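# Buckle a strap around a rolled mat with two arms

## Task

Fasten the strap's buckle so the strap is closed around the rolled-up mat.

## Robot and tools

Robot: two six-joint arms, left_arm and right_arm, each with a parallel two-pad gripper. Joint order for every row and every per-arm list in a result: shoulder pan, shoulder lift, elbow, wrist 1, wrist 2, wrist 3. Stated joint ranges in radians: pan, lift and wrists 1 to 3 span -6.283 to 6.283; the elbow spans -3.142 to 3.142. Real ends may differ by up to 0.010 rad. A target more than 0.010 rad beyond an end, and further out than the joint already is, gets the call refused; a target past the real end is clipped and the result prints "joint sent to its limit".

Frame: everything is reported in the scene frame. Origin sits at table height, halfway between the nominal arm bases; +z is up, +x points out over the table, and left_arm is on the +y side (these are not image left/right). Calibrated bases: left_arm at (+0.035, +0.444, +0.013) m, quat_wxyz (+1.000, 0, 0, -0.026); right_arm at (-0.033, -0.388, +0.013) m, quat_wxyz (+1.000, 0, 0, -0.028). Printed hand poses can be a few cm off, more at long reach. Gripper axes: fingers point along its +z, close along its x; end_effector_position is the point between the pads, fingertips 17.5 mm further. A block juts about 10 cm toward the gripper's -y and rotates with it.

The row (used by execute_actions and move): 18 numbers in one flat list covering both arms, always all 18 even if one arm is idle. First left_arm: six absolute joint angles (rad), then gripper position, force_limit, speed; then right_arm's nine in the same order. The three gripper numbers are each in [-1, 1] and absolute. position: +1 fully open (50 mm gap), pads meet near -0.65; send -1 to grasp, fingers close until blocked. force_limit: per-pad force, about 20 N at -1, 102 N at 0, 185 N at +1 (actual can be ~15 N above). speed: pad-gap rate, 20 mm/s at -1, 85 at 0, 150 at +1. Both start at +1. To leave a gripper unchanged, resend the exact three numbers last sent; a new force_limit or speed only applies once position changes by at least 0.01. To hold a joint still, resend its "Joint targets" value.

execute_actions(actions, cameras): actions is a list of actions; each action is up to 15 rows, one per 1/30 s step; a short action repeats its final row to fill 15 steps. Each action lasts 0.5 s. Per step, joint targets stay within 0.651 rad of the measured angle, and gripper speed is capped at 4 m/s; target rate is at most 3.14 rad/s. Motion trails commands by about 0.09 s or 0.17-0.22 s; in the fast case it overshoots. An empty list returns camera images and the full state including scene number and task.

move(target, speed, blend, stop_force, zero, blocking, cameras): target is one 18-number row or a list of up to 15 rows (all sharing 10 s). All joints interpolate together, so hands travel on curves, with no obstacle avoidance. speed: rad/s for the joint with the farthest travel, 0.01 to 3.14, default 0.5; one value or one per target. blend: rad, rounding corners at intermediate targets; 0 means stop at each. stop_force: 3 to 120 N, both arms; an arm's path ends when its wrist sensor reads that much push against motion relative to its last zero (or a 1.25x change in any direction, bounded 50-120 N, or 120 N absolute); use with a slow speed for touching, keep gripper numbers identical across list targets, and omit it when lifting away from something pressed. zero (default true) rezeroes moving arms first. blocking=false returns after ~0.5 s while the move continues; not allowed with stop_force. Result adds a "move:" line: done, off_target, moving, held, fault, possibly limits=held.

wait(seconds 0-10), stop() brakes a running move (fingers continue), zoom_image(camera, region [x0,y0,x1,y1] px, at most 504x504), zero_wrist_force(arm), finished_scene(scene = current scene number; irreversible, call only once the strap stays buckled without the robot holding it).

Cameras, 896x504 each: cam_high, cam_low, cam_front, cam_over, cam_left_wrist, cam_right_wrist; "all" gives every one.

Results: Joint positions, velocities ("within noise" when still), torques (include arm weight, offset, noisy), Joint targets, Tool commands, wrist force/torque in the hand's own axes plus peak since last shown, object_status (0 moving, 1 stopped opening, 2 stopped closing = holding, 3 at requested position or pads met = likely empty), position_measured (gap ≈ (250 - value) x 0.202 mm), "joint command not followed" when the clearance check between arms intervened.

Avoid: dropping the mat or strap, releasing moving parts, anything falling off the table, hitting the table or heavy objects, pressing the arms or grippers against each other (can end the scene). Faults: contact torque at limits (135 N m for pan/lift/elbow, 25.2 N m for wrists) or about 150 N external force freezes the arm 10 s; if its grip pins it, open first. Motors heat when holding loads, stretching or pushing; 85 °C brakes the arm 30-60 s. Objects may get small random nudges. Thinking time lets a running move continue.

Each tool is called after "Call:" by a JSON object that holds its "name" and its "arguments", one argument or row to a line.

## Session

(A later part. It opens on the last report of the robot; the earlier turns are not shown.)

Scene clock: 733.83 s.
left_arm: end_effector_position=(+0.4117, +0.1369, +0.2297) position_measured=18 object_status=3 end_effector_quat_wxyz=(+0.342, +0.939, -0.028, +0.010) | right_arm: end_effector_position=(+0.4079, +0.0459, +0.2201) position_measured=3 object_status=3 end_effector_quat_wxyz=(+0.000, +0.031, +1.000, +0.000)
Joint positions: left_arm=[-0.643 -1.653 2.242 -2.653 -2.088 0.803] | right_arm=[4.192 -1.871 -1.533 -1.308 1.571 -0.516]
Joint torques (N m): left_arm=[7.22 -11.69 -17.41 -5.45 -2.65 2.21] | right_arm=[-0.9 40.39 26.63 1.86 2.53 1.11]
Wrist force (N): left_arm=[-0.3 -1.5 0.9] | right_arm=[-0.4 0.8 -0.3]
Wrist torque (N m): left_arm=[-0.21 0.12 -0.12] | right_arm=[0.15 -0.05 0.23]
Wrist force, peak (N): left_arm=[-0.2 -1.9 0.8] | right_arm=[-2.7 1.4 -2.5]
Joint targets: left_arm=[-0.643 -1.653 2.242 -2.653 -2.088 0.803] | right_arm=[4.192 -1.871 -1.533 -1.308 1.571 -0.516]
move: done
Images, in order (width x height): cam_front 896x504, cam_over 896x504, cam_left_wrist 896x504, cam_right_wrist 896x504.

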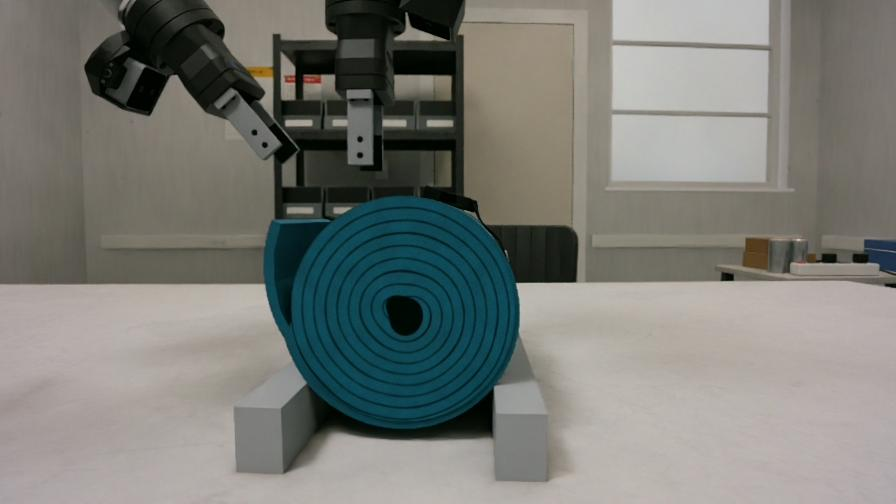

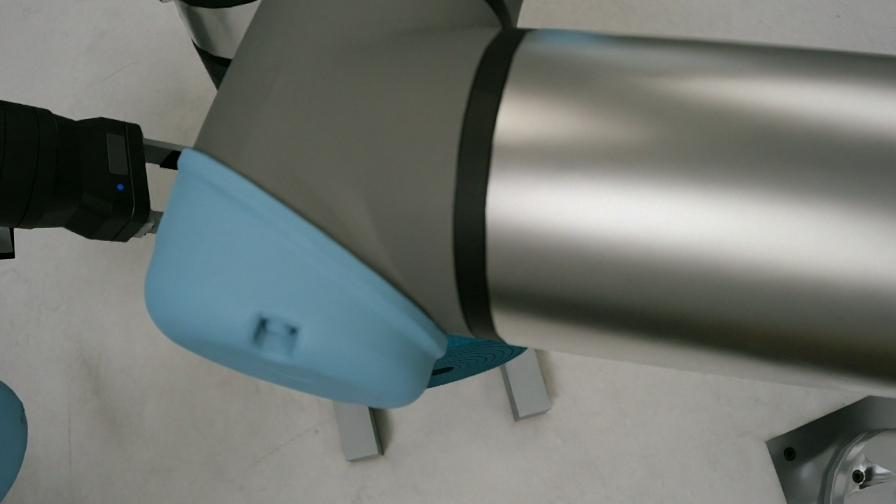

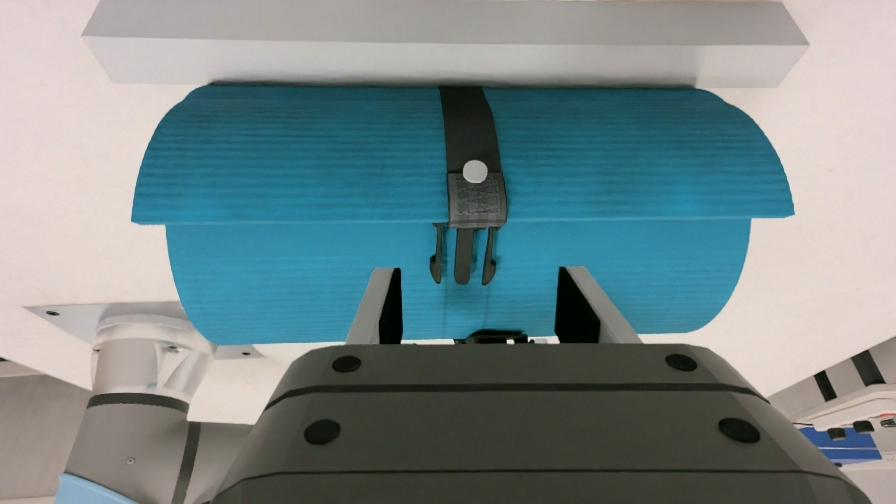

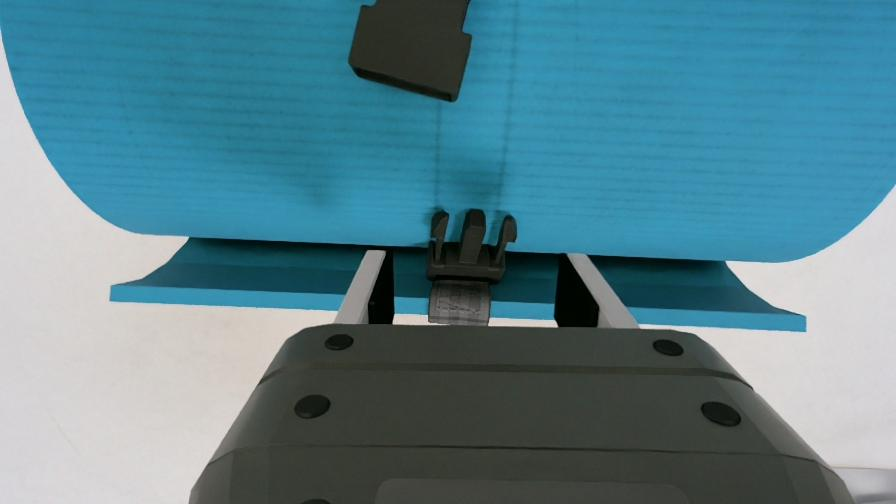

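Call:
{"name": "move", "arguments": {
  "target": [-0.6427,-1.6535,2.2422,-2.6526,-2.0875,0.8034,1,-0.8,0,3.9604,-1.6850,-2.0258,-0.5278,1.9719,-0.6498,-1,-0.7,0],
  "speed": 0.5
}}

Call:
{"name": "move", "arguments": {
  "target": [
    [-0.8154,-1.5346,2.1593,-2.6102,-1.9001,0.6935,1,-0.8,0,3.9604,-1.6850,-2.0258,-0.5278,1.9719,-0.6498,-1,-0.7,0],
    [-0.8339,-1.4794,2.1709,-2.6829,-1.8926,0.675,-1,-0.8,0,3.9604,-1.6850,-2.0258,-0.5278,1.9719,-0.6498,-1,-0.7,0]
  ],
  "speed": [0.4,0.12],
  "cameras": ["cam_left_wrist","cam_right_wrist","cam_over","cam_front"]
}}

Call:
{"name": "zoom_image", "arguments": {
  "camera": "cam_left_wrist",
  "region": [300, 150, 700, 350]
}}

Call:
{"name": "zoom_image", "arguments": {
  "camera": "cam_right_wrist",
  "region": [280, 80, 680, 330]
}}

Scene clock: 787.20 s.
left_arm: end_effector_position=(+0.4117, +0.1369, +0.2297) position_measured=3 object_status=3 end_effector_quat_wxyz=(+0.342, +0.939, -0.028, +0.010) | right_arm: end_effector_position=(+0.4057, -0.0130, +0.2193) position_measured=251 object_status=3 end_effector_quat_wxyz=(+0.009, +0.029, +0.953, +0.300)
Joint positions: left_arm=[-0.643 -1.653 2.242 -2.653 -2.087 0.803] | right_arm=[3.96 -1.685 -2.026 -0.528 1.972 -0.65]
Joint torques (N m): left_arm=[6.54 -11.92 -17.05 -5.52 -2.71 2.09] | right_arm=[2.11 17.2 21.48 5.47 -1.03 1.48]
Wrist force (N): left_arm=[-0.3 -1.5 0.7] | right_arm=[-1.2 0.9 0.2]
Wrist torque (N m): left_arm=[-0.20 0.11 -0.12] | right_arm=[0.14 0.23 -0.16]
Wrist force, peak (N): left_arm=[-0.2 -1.9 1.1] | right_arm=[0.0 2.1 -0.7]
Joint targets: left_arm=[-0.643 -1.653 2.242 -2.653 -2.088 0.803] | right_arm=[3.960 -1.685 -2.026 -0.528 1.972 -0.650]
move: done

Scene clock: 789.43 s.
left_arm: end_effector_position=(+0.4118, +0.0639, +0.1647) position_measured=90 object_status=2 end_effector_quat_wxyz=(+0.259, +0.965, -0.029, +0.008) | right_arm: end_effector_position=(+0.4057, -0.0130, +0.2193) position_measured=251 object_status=3 end_effector_quat_wxyz=(+0.009, +0.029, +0.953, +0.301)
Joint positions: left_arm=[-0.834 -1.479 2.171 -2.683 -1.893 0.675] | right_arm=[3.96 -1.685 -2.026 -0.528 1.972 -0.65]
Joint torques (N m): left_arm=[9.33 -35.5 -28.79 -1.27 -2.23 2.38] | right_arm=[4.5 17.29 12.49 5.01 3.13 1.45]
Wrist force (N): left_arm=[-0.2 -1.1 0.5] | right_arm=[-1.0 1.0 0.2]
Wrist torque (N m): left_arm=[-0.15 0.07 -0.05] | right_arm=[0.15 0.20 -0.16]
Wrist force, peak (N): left_arm=[-0.5 -2.9 -1.4] | right_arm=[-1.3 1.1 0.3]
Joint targets: left_arm=[-0.834 -1.479 2.171 -2.683 -1.893 0.675] | right_arm=[3.960 -1.685 -2.026 -0.528 1.972 -0.650]
move: done
Images, in order (width x height): cam_front 896x504, cam_over 896x504, cam_left_wrist 896x504, cam_right_wrist 896x504.

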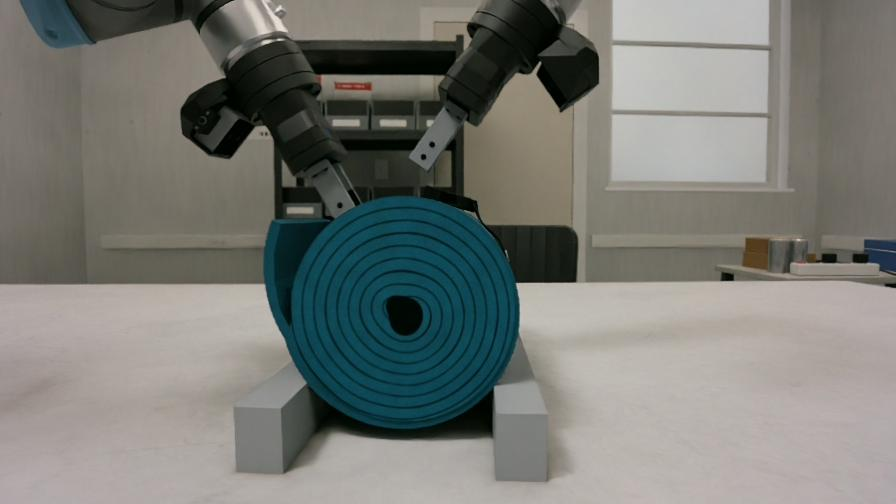

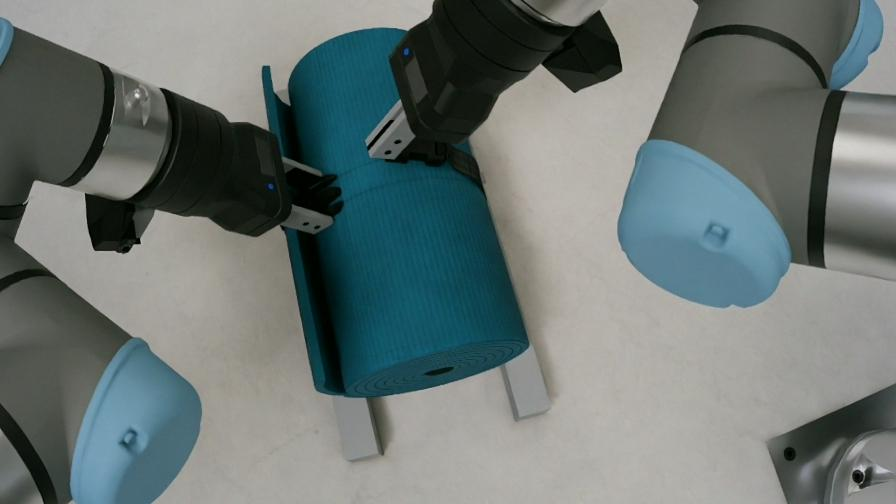

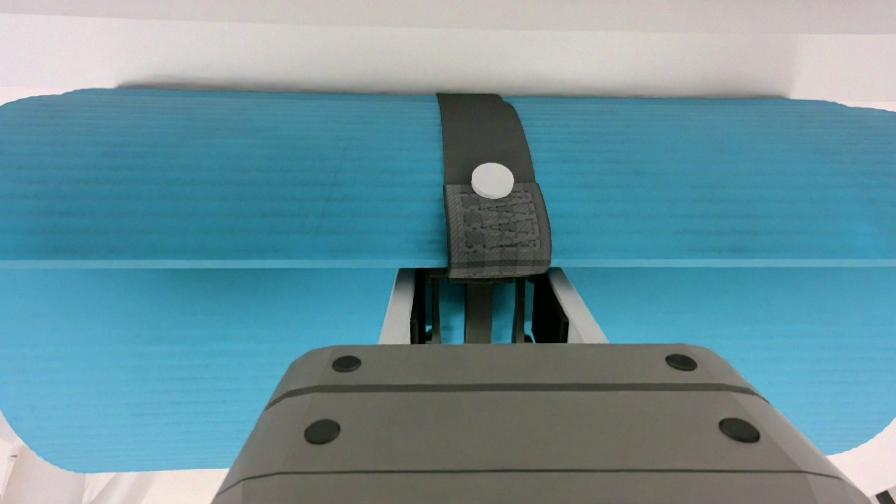

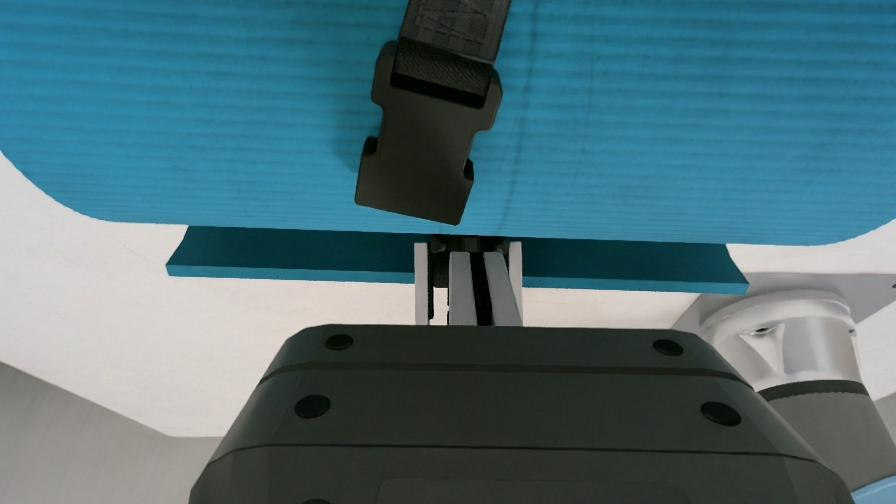

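Scaled by 1.260.

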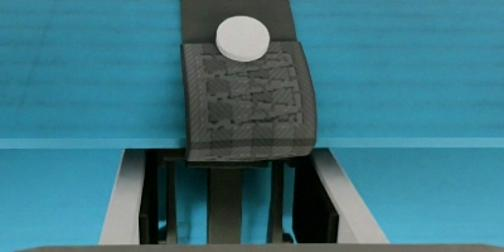

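Scaled by 1.260.

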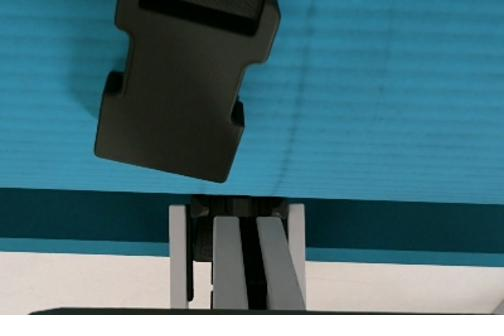

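Call:
{"name": "move", "arguments": {
  "target": [
    [-0.9103,-1.4941,2.0287,-2.3956,-1.7676,0.6397,-1,-0.8,0,3.9604,-1.6850,-2.0258,-0.5278,1.9719,-0.6498,-1,-0.7,0],
    [-0.9873,-1.4355,1.8679,-2.1385,-1.6500,0.5862,-1,-0.8,0,3.9604,-1.6850,-2.0258,-0.5278,1.9719,-0.6498,-1,-0.7,0]
  ],
  "speed": 0.25,
  "blend": [0.05,0],
  "cameras": ["cam_left_wrist","cam_right_wrist","cam_over","cam_front"]
}}

Call:
{"name": "zoom_image", "arguments": {
  "camera": "cam_right_wrist",
  "region": [280, 80, 680, 330]
}}

Call:
{"name": "zoom_image", "arguments": {
  "camera": "cam_front",
  "region": [260, 100, 540, 300]
}}

Call:
{"name": "zoom_image", "arguments": {
  "camera": "cam_over",
  "region": [250, 110, 500, 290]
}}

Scene clock: 798.07 s.
left_arm: end_effector_position=(+0.4098, +0.0292, +0.1894) position_measured=90 object_status=2 end_effector_quat_wxyz=(+0.078, +0.996, -0.030, +0.002) | right_arm: end_effector_position=(+0.4057, -0.0130, +0.2193) position_measured=251 object_status=3 end_effector_quat_wxyz=(+0.009, +0.029, +0.953, +0.301)
Joint positions: left_arm=[-0.987 -1.435 1.868 -2.139 -1.65 0.586] | right_arm=[3.96 -1.685 -2.026 -0.528 1.972 -0.65]
Joint torques (N m): left_arm=[9.14 -40.56 -20.6 -4.57 -1.53 2.55] | right_arm=[6.54 17.01 12.69 4.87 3.01 1.24]
Wrist force (N): left_arm=[-0.1 -0.2 0.4] | right_arm=[-1.0 1.0 0.2]
Wrist torque (N m): left_arm=[0.01 0.00 0.01] | right_arm=[0.14 0.20 -0.16]
Wrist force, peak (N): left_arm=[0.0 -4.9 -4.1] | right_arm=[-1.3 1.2 0.1]
Joint targets: left_arm=[-0.987 -1.435 1.868 -2.138 -1.650 0.586] | right_arm=[3.960 -1.685 -2.026 -0.528 1.972 -0.650]
move: done
Images, in order (width x height): cam_front 896x504, cam_over 896x504, cam_left_wrist 896x504, cam_right_wrist 896x504.

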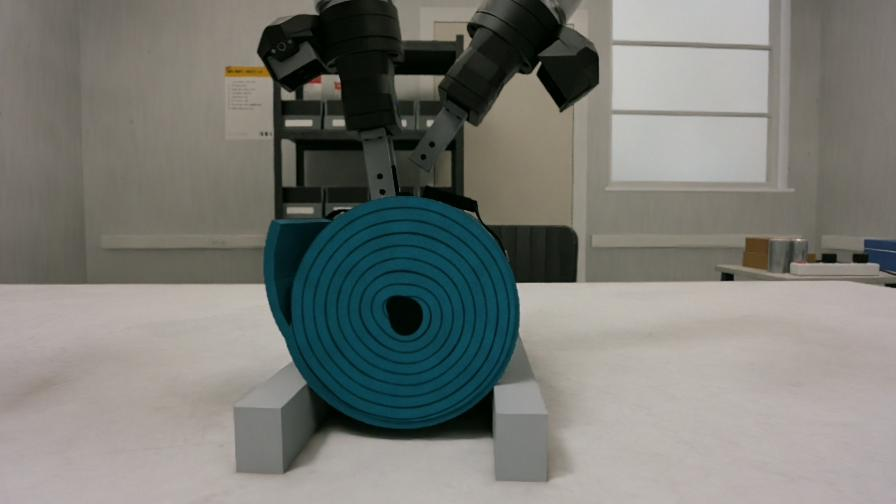

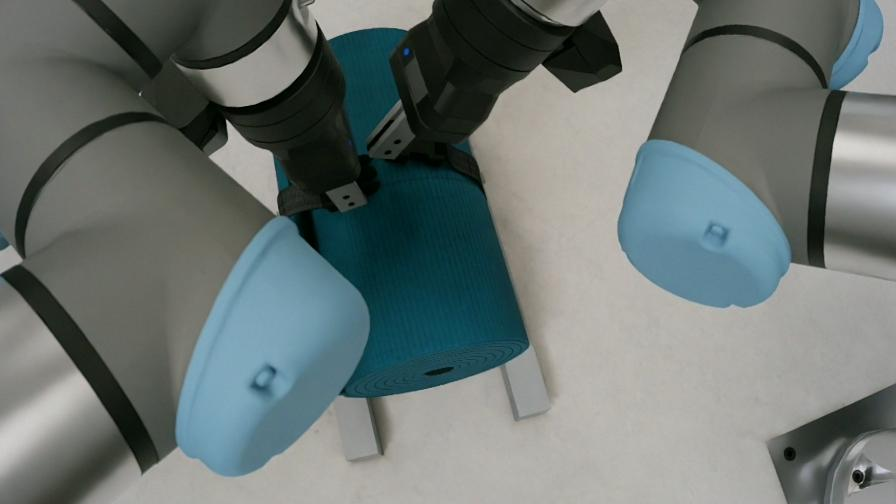

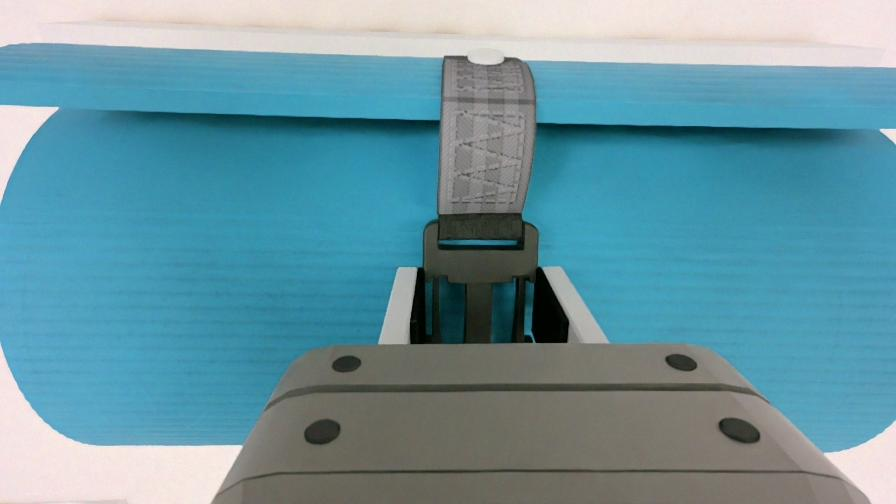

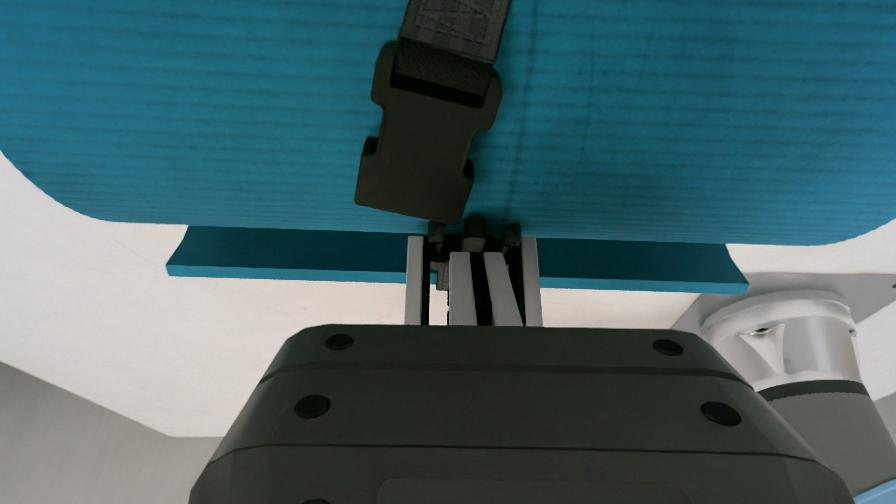

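Scaled by 1.260.

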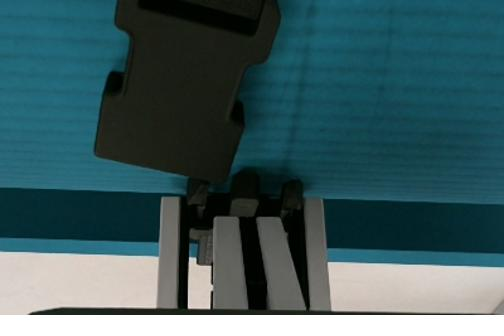

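Scaled by 1.800.

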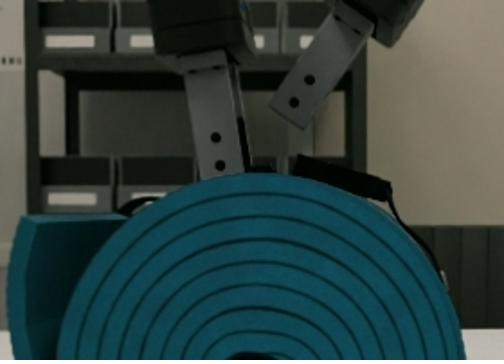

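Scaled by 2.016.

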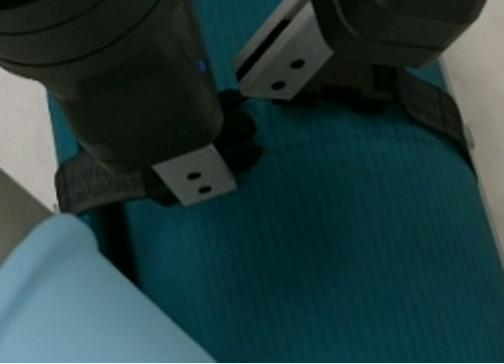

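Call:
{"name": "move", "arguments": {
  "target": [-0.9873,-1.4355,1.8679,-2.1385,-1.6500,0.5862,-1,-0.8,0,3.9930,-1.7461,-2.0324,-0.4478,1.9567,-0.6186,-1,-0.7,0],
  "speed": 0.06,
  "stop_force": 6,
  "cameras": ["cam_left_wrist","cam_right_wrist","cam_over","cam_front"]
}}

Call:
{"name": "zoom_image", "arguments": {
  "camera": "cam_right_wrist",
  "region": [280, 80, 680, 330]
}}

Call:
{"name": "zoom_image", "arguments": {
  "camera": "cam_front",
  "region": [260, 100, 540, 300]
}}

Call:
{"name": "zoom_image", "arguments": {
  "camera": "cam_over",
  "region": [250, 110, 500, 290]
}}

Scene clock: 818.10 s.
left_arm: end_effector_position=(+0.4098, +0.0292, +0.1895) position_measured=90 object_status=2 end_effector_quat_wxyz=(+0.078, +0.996, -0.030, +0.002) | right_arm: end_effector_position=(+0.4055, +0.0053, +0.1982) position_measured=251 object_status=3 end_effector_quat_wxyz=(+0.009, +0.029, +0.953, +0.301)
Joint positions: left_arm=[-0.987 -1.436 1.868 -2.138 -1.65 0.586] | right_arm=[3.989 -1.738 -2.031 -0.459 1.959 -0.623]
Joint torques (N m): left_arm=[2.47 -33.92 -27.58 -3.96 -1.39 2.25] | right_arm=[-8.61 30.26 25.27 3.27 2.17 -0.6]
Wrist force (N): left_arm=[-0.1 1.4 -1.3] | right_arm=[-1.0 9.6 -2.9]
Wrist torque (N m): left_arm=[0.06 0.04 -0.01] | right_arm=[0.31 0.22 -0.17]
Wrist force, peak (N): left_arm=[-1.1 2.9 -1.7] | right_arm=[-1.7 9.7 -15.0]
Joint targets: left_arm=[-0.987 -1.435 1.868 -2.138 -1.650 0.586] | right_arm=[3.989 -1.738 -2.031 -0.459 1.959 -0.623]
move: contact (right_arm); right_arm: the wrist 1 is farthest, 0.011 rad from its target
Images, in order (width x height): cam_front 896x504, cam_over 896x504, cam_left_wrist 896x504, cam_right_wrist 896x504.

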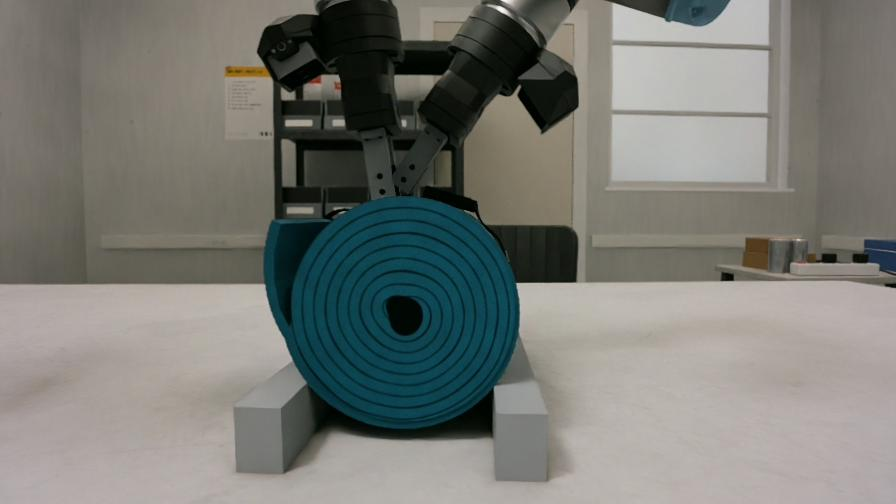

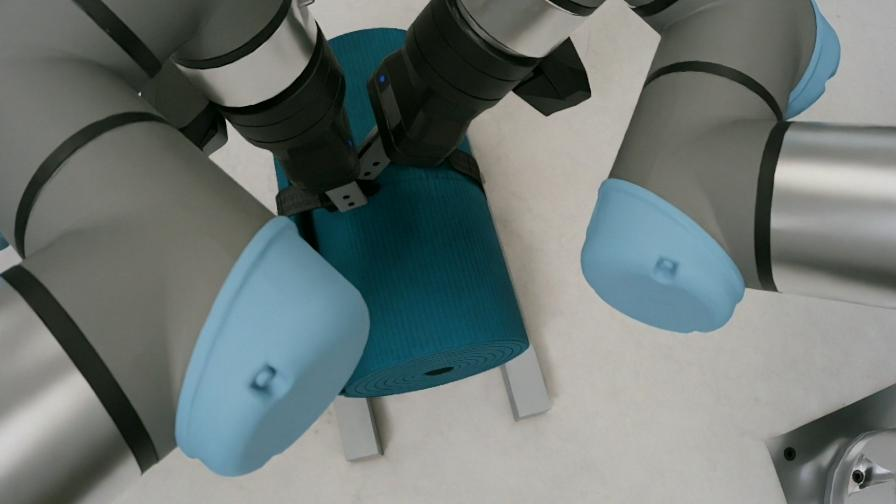

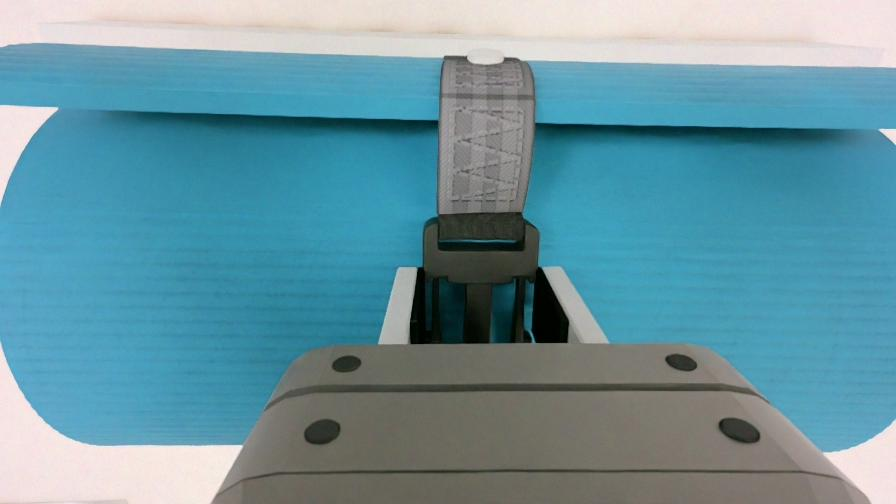

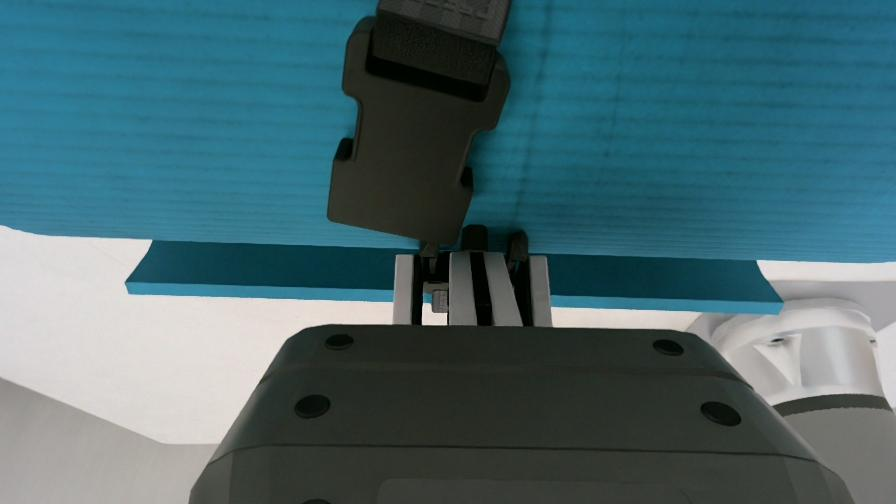

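Scaled by 1.260.

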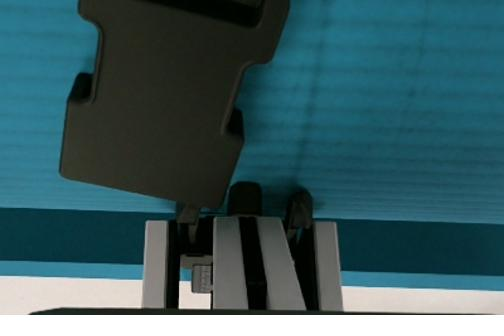

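Scaled by 1.800.

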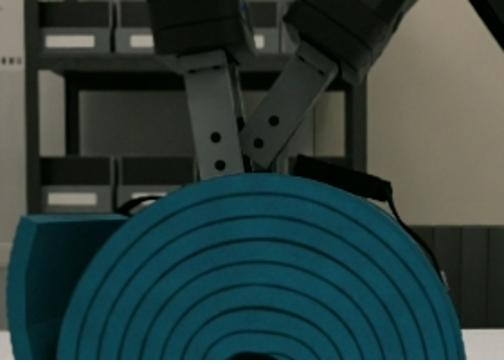

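Scaled by 2.016.

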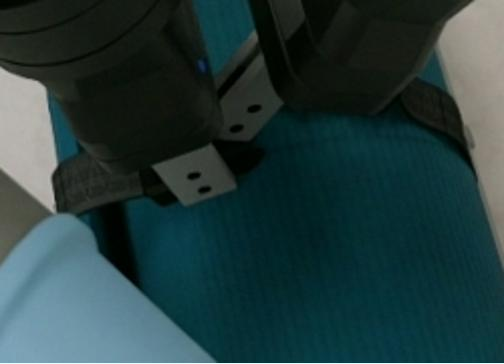

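Call:
{"name": "move", "arguments": {
  "target": [-0.9873,-1.4355,1.8679,-2.1385,-1.6500,0.5862,-1,-0.8,0,3.9867,-1.7129,-2.0268,-0.4891,1.9597,-0.6247,-1,-0.7,0],
  "speed": 0.15
}}

Call:
{"name": "move", "arguments": {
  "target": [-0.9873,-1.4355,1.8679,-2.1385,-1.6500,0.5862,-1,-0.8,0,4.0022,-1.7532,-2.0308,-0.4392,1.9525,-0.6099,-1,-0.7,0],
  "speed": 0.05,
  "stop_force": 6,
  "cameras": ["cam_right_wrist","cam_front"]
}}

Call:
{"name": "zoom_image", "arguments": {
  "camera": "cam_right_wrist",
  "region": [280, 80, 680, 330]
}}

Call:
{"name": "zoom_image", "arguments": {
  "camera": "cam_front",
  "region": [260, 100, 540, 300]
}}

Scene clock: 837.43 s.
left_arm: end_effector_position=(+0.4098, +0.0292, +0.1895) position_measured=90 object_status=2 end_effector_quat_wxyz=(+0.078, +0.996, -0.030, +0.002) | right_arm: end_effector_position=(+0.4032, +0.0018, +0.2093) position_measured=251 object_status=3 end_effector_quat_wxyz=(+0.009, +0.029, +0.953, +0.301)
Joint positions: left_arm=[-0.987 -1.435 1.868 -2.139 -1.65 0.586] | right_arm=[3.987 -1.713 -2.027 -0.489 1.96 -0.625]
Joint torques (N m): left_arm=[-6.22 -28.44 -27.81 -4.68 -1.34 1.64] | right_arm=[-3.95 15.92 23.81 5.09 3.03 -0.82]
Wrist force (N): left_arm=[-0.1 -0.1 0.3] | right_arm=[-0.9 1.4 0.0]
Wrist torque (N m): left_arm=[0.02 0.01 0.00] | right_arm=[0.22 0.19 -0.15]
Wrist force, peak (N): left_arm=[-0.3 1.4 -1.3] | right_arm=[-1.0 9.7 -2.9]
Joint targets: left_arm=[-0.987 -1.435 1.868 -2.138 -1.650 0.586] | right_arm=[3.987 -1.713 -2.027 -0.489 1.960 -0.625]
move: done

Scene clock: 839.43 s.
left_arm: end_effector_position=(+0.4098, +0.0292, +0.1895) position_measured=90 object_status=2 end_effector_quat_wxyz=(+0.078, +0.996, -0.030, +0.002) | right_arm: end_effector_position=(+0.4039, +0.0104, +0.1969) position_measured=251 object_status=3 end_effector_quat_wxyz=(+0.009, +0.029, +0.953, +0.301)
Joint positions: left_arm=[-0.987 -1.435 1.868 -2.139 -1.65 0.586] | right_arm=[3.998 -1.743 -2.03 -0.451 1.954 -0.614]
Joint torques (N m): left_arm=[-5.82 -28.97 -26.6 -4.8 0.14 1.42] | right_arm=[-8.84 35.29 23.3 3.32 2.17 -1.44]
Wrist force (N): left_arm=[0.7 2.6 0.8] | right_arm=[-0.7 9.8 -3.0]
Wrist torque (N m): left_arm=[0.04 0.04 0.00] | right_arm=[0.35 0.22 -0.23]
Wrist force, peak (N): left_arm=[0.5 3.1 0.4] | right_arm=[-1.9 12.6 -12.5]
Joint targets: left_arm=[-0.987 -1.435 1.868 -2.138 -1.650 0.586] | right_arm=[3.998 -1.743 -2.030 -0.451 1.954 -0.614]
move: contact (right_arm); right_arm: the wrist 1 is farthest, 0.012 rad from its target
Images, in order (width x height): cam_front 896x504, cam_right_wrist 896x504.

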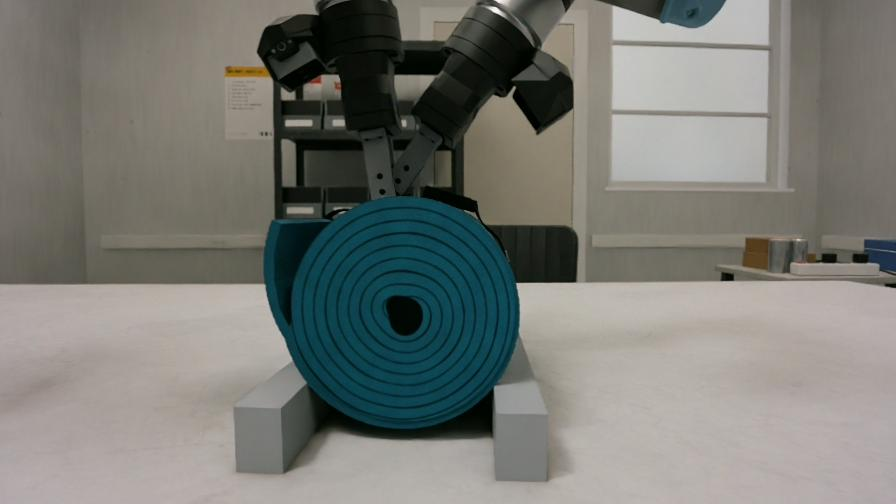

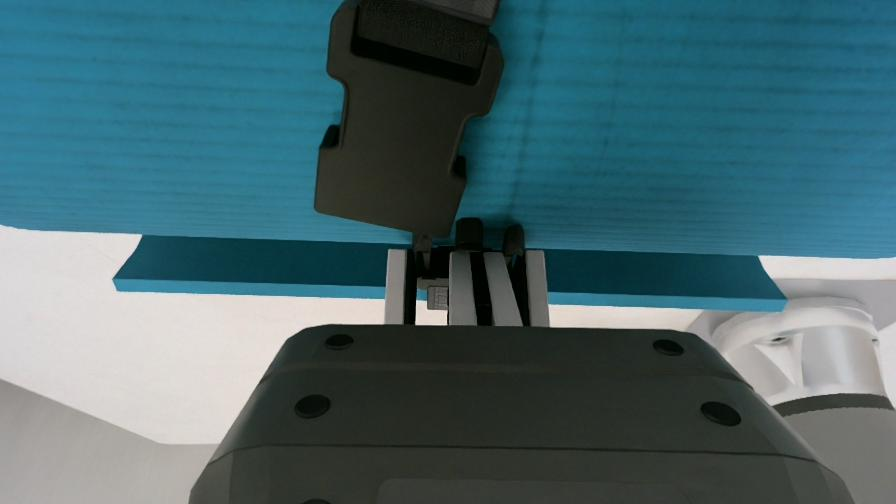

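Scaled by 1.260.

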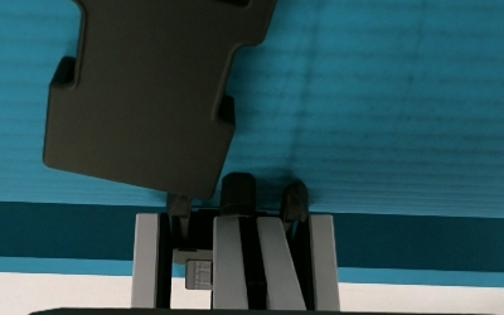

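Scaled by 1.800.

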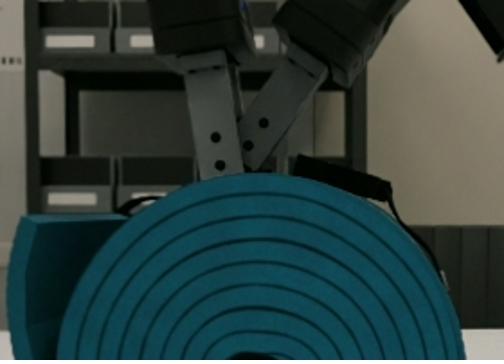

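Call:
{"name": "move", "arguments": {
  "target": [-0.9873,-1.4355,1.8679,-2.1385,-1.6500,0.5862,-1,-0.8,0,3.9978,-1.7503,-2.0370,-0.4373,1.9546,-0.6141,-1,-0.7,0],
  "speed": 0.03,
  "stop_force": 10,
  "cameras": ["cam_right_wrist","cam_front","cam_left_wrist"]
}}

Call:
{"name": "zoom_image", "arguments": {
  "camera": "cam_right_wrist",
  "region": [280, 80, 680, 330]
}}

Call:
{"name": "zoom_image", "arguments": {
  "camera": "cam_front",
  "region": [260, 100, 540, 300]
}}

Scene clock: 852.63 s.
left_arm: end_effector_position=(+0.4098, +0.0292, +0.1895) position_measured=90 object_status=2 end_effector_quat_wxyz=(+0.078, +0.996, -0.030, +0.002) | right_arm: end_effector_position=(+0.4040, +0.0104, +0.1964) position_measured=251 object_status=3 end_effector_quat_wxyz=(+0.009, +0.029, +0.953, +0.301)
Joint positions: left_arm=[-0.987 -1.435 1.868 -2.138 -1.65 0.586] | right_arm=[3.998 -1.744 -2.031 -0.449 1.954 -0.614]
Joint torques (N m): left_arm=[-5.42 -29.14 -27.16 -4.83 -1.46 0.69] | right_arm=[4.06 30.12 20.98 1.25 -3.74 0.92]
Wrist force (N): left_arm=[0.2 3.0 0.9] | right_arm=[-1.2 16.3 -8.8]
Wrist torque (N m): left_arm=[0.02 0.09 0.00] | right_arm=[0.52 0.15 -0.25]
Wrist force, peak (N): left_arm=[0.2 3.2 1.2] | right_arm=[0.7 17.6 -19.4]
Joint targets: left_arm=[-0.987 -1.435 1.868 -2.138 -1.650 0.586] | right_arm=[3.998 -1.744 -2.031 -0.449 1.954 -0.614]
move: contact (right_arm); right_arm: the wrist 1 is farthest, 0.012 rad from its target
Images, in order (width x height): cam_front 896x504, cam_left_wrist 896x504, cam_right_wrist 896x504.

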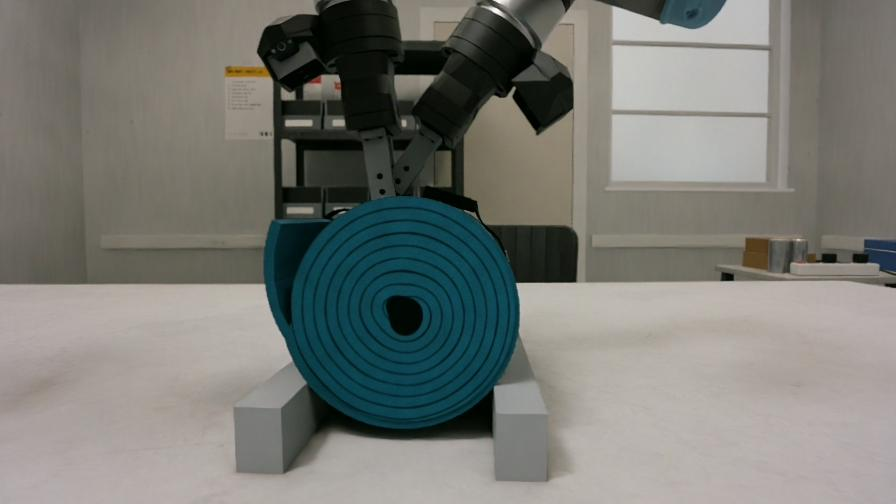

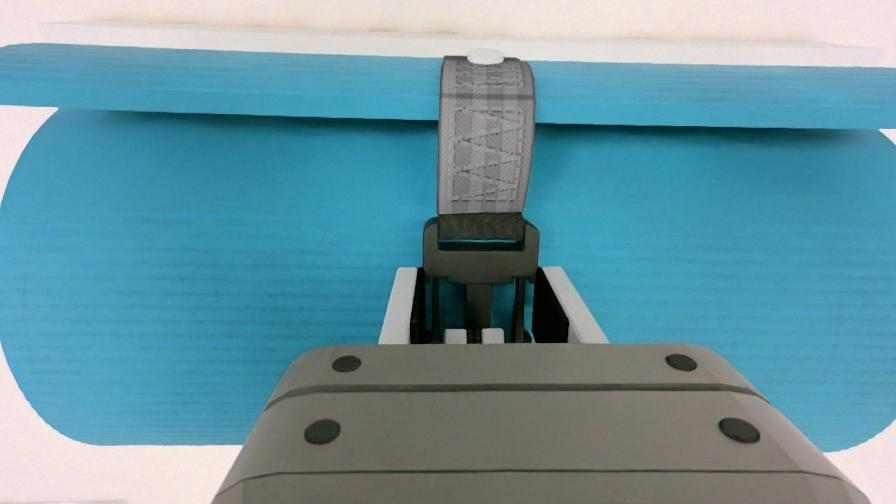

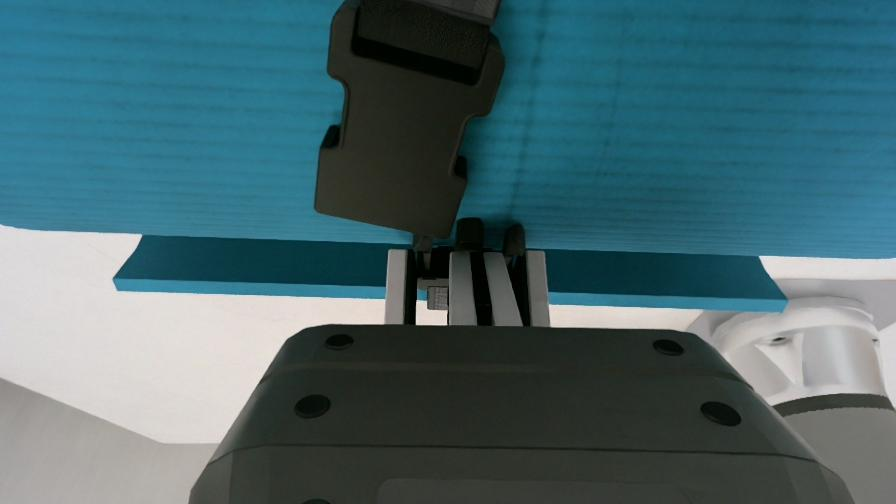

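Scaled by 1.260.

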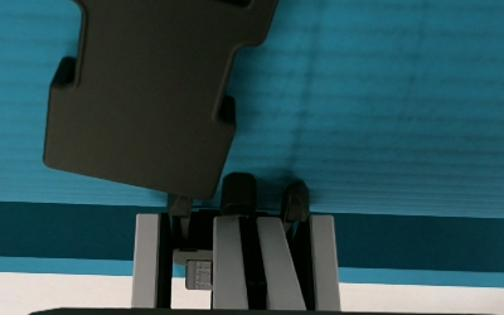

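Scaled by 1.800.

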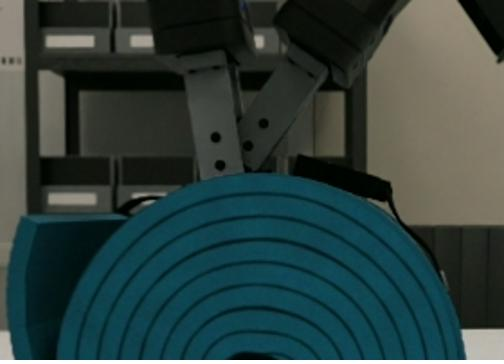

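Call:
{"name": "move", "arguments": {
  "target": [
    [-0.9873,-1.4355,1.8679,-2.1385,-1.6500,0.5862,1,-0.8,-0.5,3.998,-1.744,-2.031,-0.449,1.954,-0.614,-1,-0.7,0],
    [-0.7952,-1.4465,2.2248,-2.9108,-2.0106,0.6548,1,-0.8,-0.5,3.998,-1.744,-2.031,-0.449,1.954,-0.614,-1,-0.7,0]
  ],
  "speed": 0.4,
  "cameras": ["cam_left_wrist","cam_right_wrist","cam_front","cam_over"]
}}

Call:
{"name": "zoom_image", "arguments": {
  "camera": "cam_left_wrist",
  "region": [300, 150, 700, 350]
}}

Call:
{"name": "zoom_image", "arguments": {
  "camera": "cam_front",
  "region": [260, 100, 540, 300]
}}

Scene clock: 877.57 s.
left_arm: end_effector_position=(+0.4126, +0.0290, +0.1828) position_measured=3 object_status=3 end_effector_quat_wxyz=(+0.124, +0.992, -0.024, -0.002) | right_arm: end_effector_position=(+0.4040, +0.0104, +0.1964) position_measured=251 object_status=3 end_effector_quat_wxyz=(+0.009, +0.029, +0.953, +0.301)
Joint positions: left_arm=[-0.954 -1.44 1.926 -2.261 -1.711 0.598] | right_arm=[3.998 -1.744 -2.031 -0.449 1.954 -0.614]
Joint torques (N m): left_arm=[0.98 -28.3 -20.77 -3.93 0.67 -0.05] | right_arm=[-8.28 28.83 5.13 1.9 -0.54 -1.28]
Wrist force (N): left_arm=[-9.8 -2.1 -20.5] | right_arm=[-1.5 14.4 -8.4]
Wrist torque (N m): left_arm=[-0.23 -0.65 0.11] | right_arm=[0.49 0.20 -0.24]
Wrist force, peak (N): left_arm=[-61.5 -50.4 -146.4] | right_arm=[-1.5 16.2 -8.9]
Joint targets: left_arm=[-0.954 -1.440 1.926 -2.262 -1.711 0.598] | right_arm=[3.998 -1.744 -2.031 -0.449 1.954 -0.614]
Tool commands: left_gripper/position=+1.0 left_gripper/force_limit=-0.796078 left_gripper/speed=-0.498039 right_gripper/position=-1.0 right_gripper/force_limit=-0.7 right_gripper/speed=+0.0
FORCE FAULT: contact force on the left arm reached its limit, and that arm stopped. The contact can be on any part of that arm, not only on its tool. That arm's remaining commands of this call were not run. That arm is still stopped at the end of this call. That arm stays stopped for about 10 more seconds. Until then a move that you send moves the other arm only, and its call returns only when the move has ended. Once the stop has ended, the next robot result says so. If the stop ends while you think or write, that arm runs what you send next. While its stop runs, that arm takes no new command, but its gripper still runs the gripper command that each later call begins with. Until it ends, the stop uses up actions while you think or wait. An arm that is not stopped still takes commands.
move: fault (left_arm); path passed 1 of 2 targets; left_arm: the wrist 1 is farthest, 0.649 rad from its target
Images, in order (width x height): cam_front 896x504, cam_over 896x504, cam_left_wrist 896x504, cam_right_wrist 896x504.

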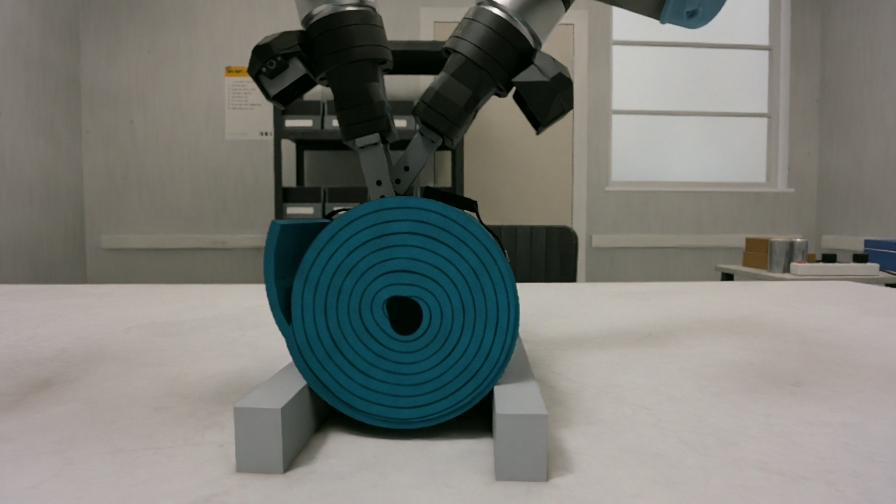

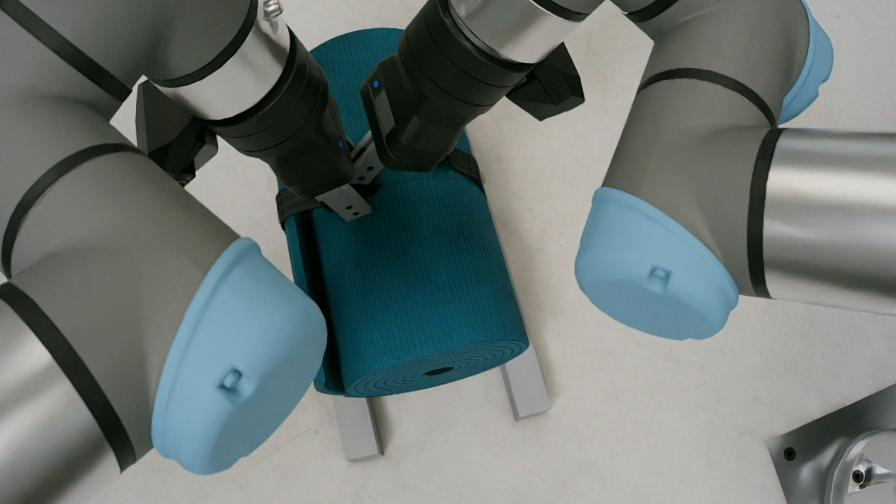

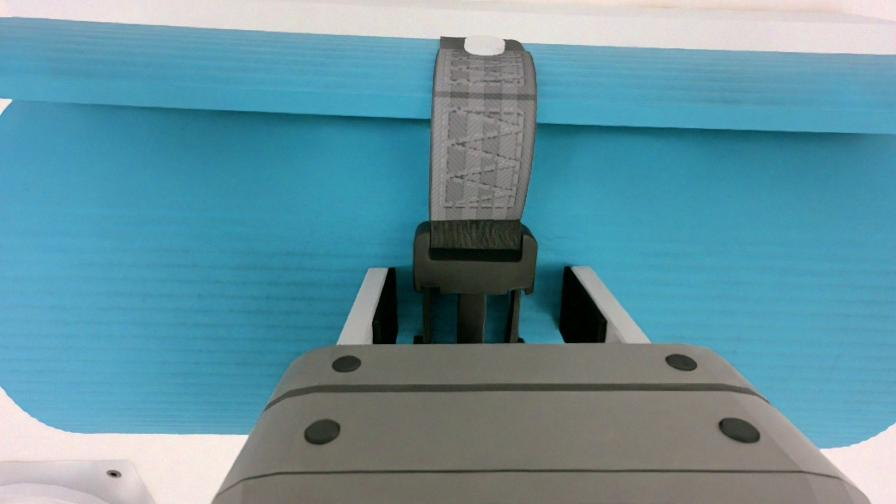

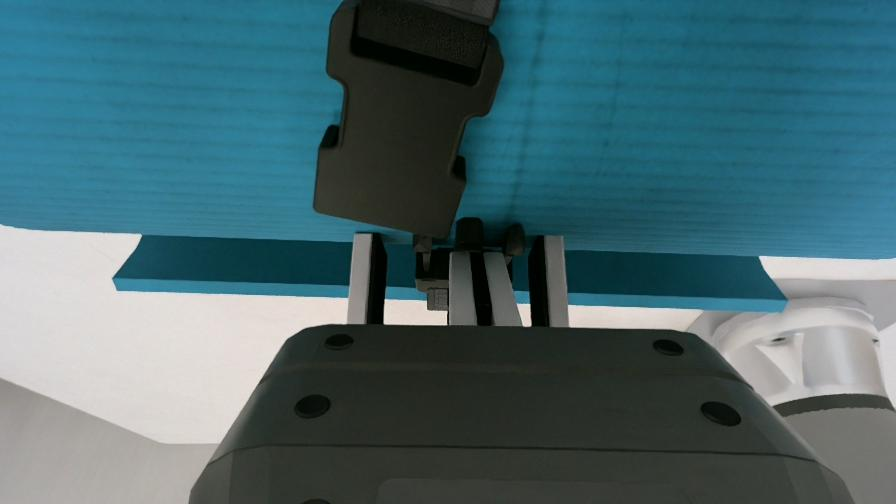

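Scaled by 1.260.

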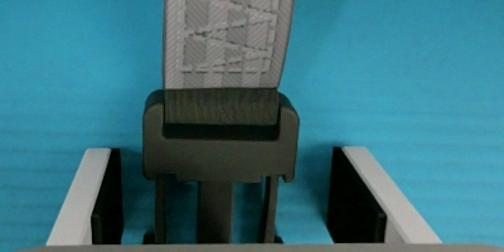

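Scaled by 1.800.

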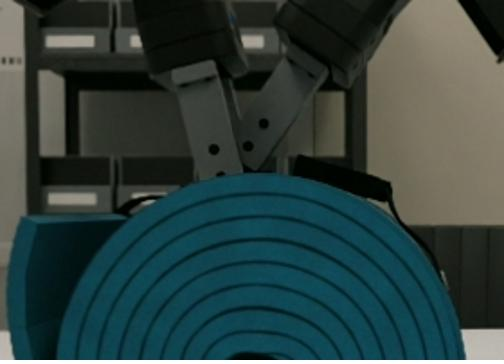

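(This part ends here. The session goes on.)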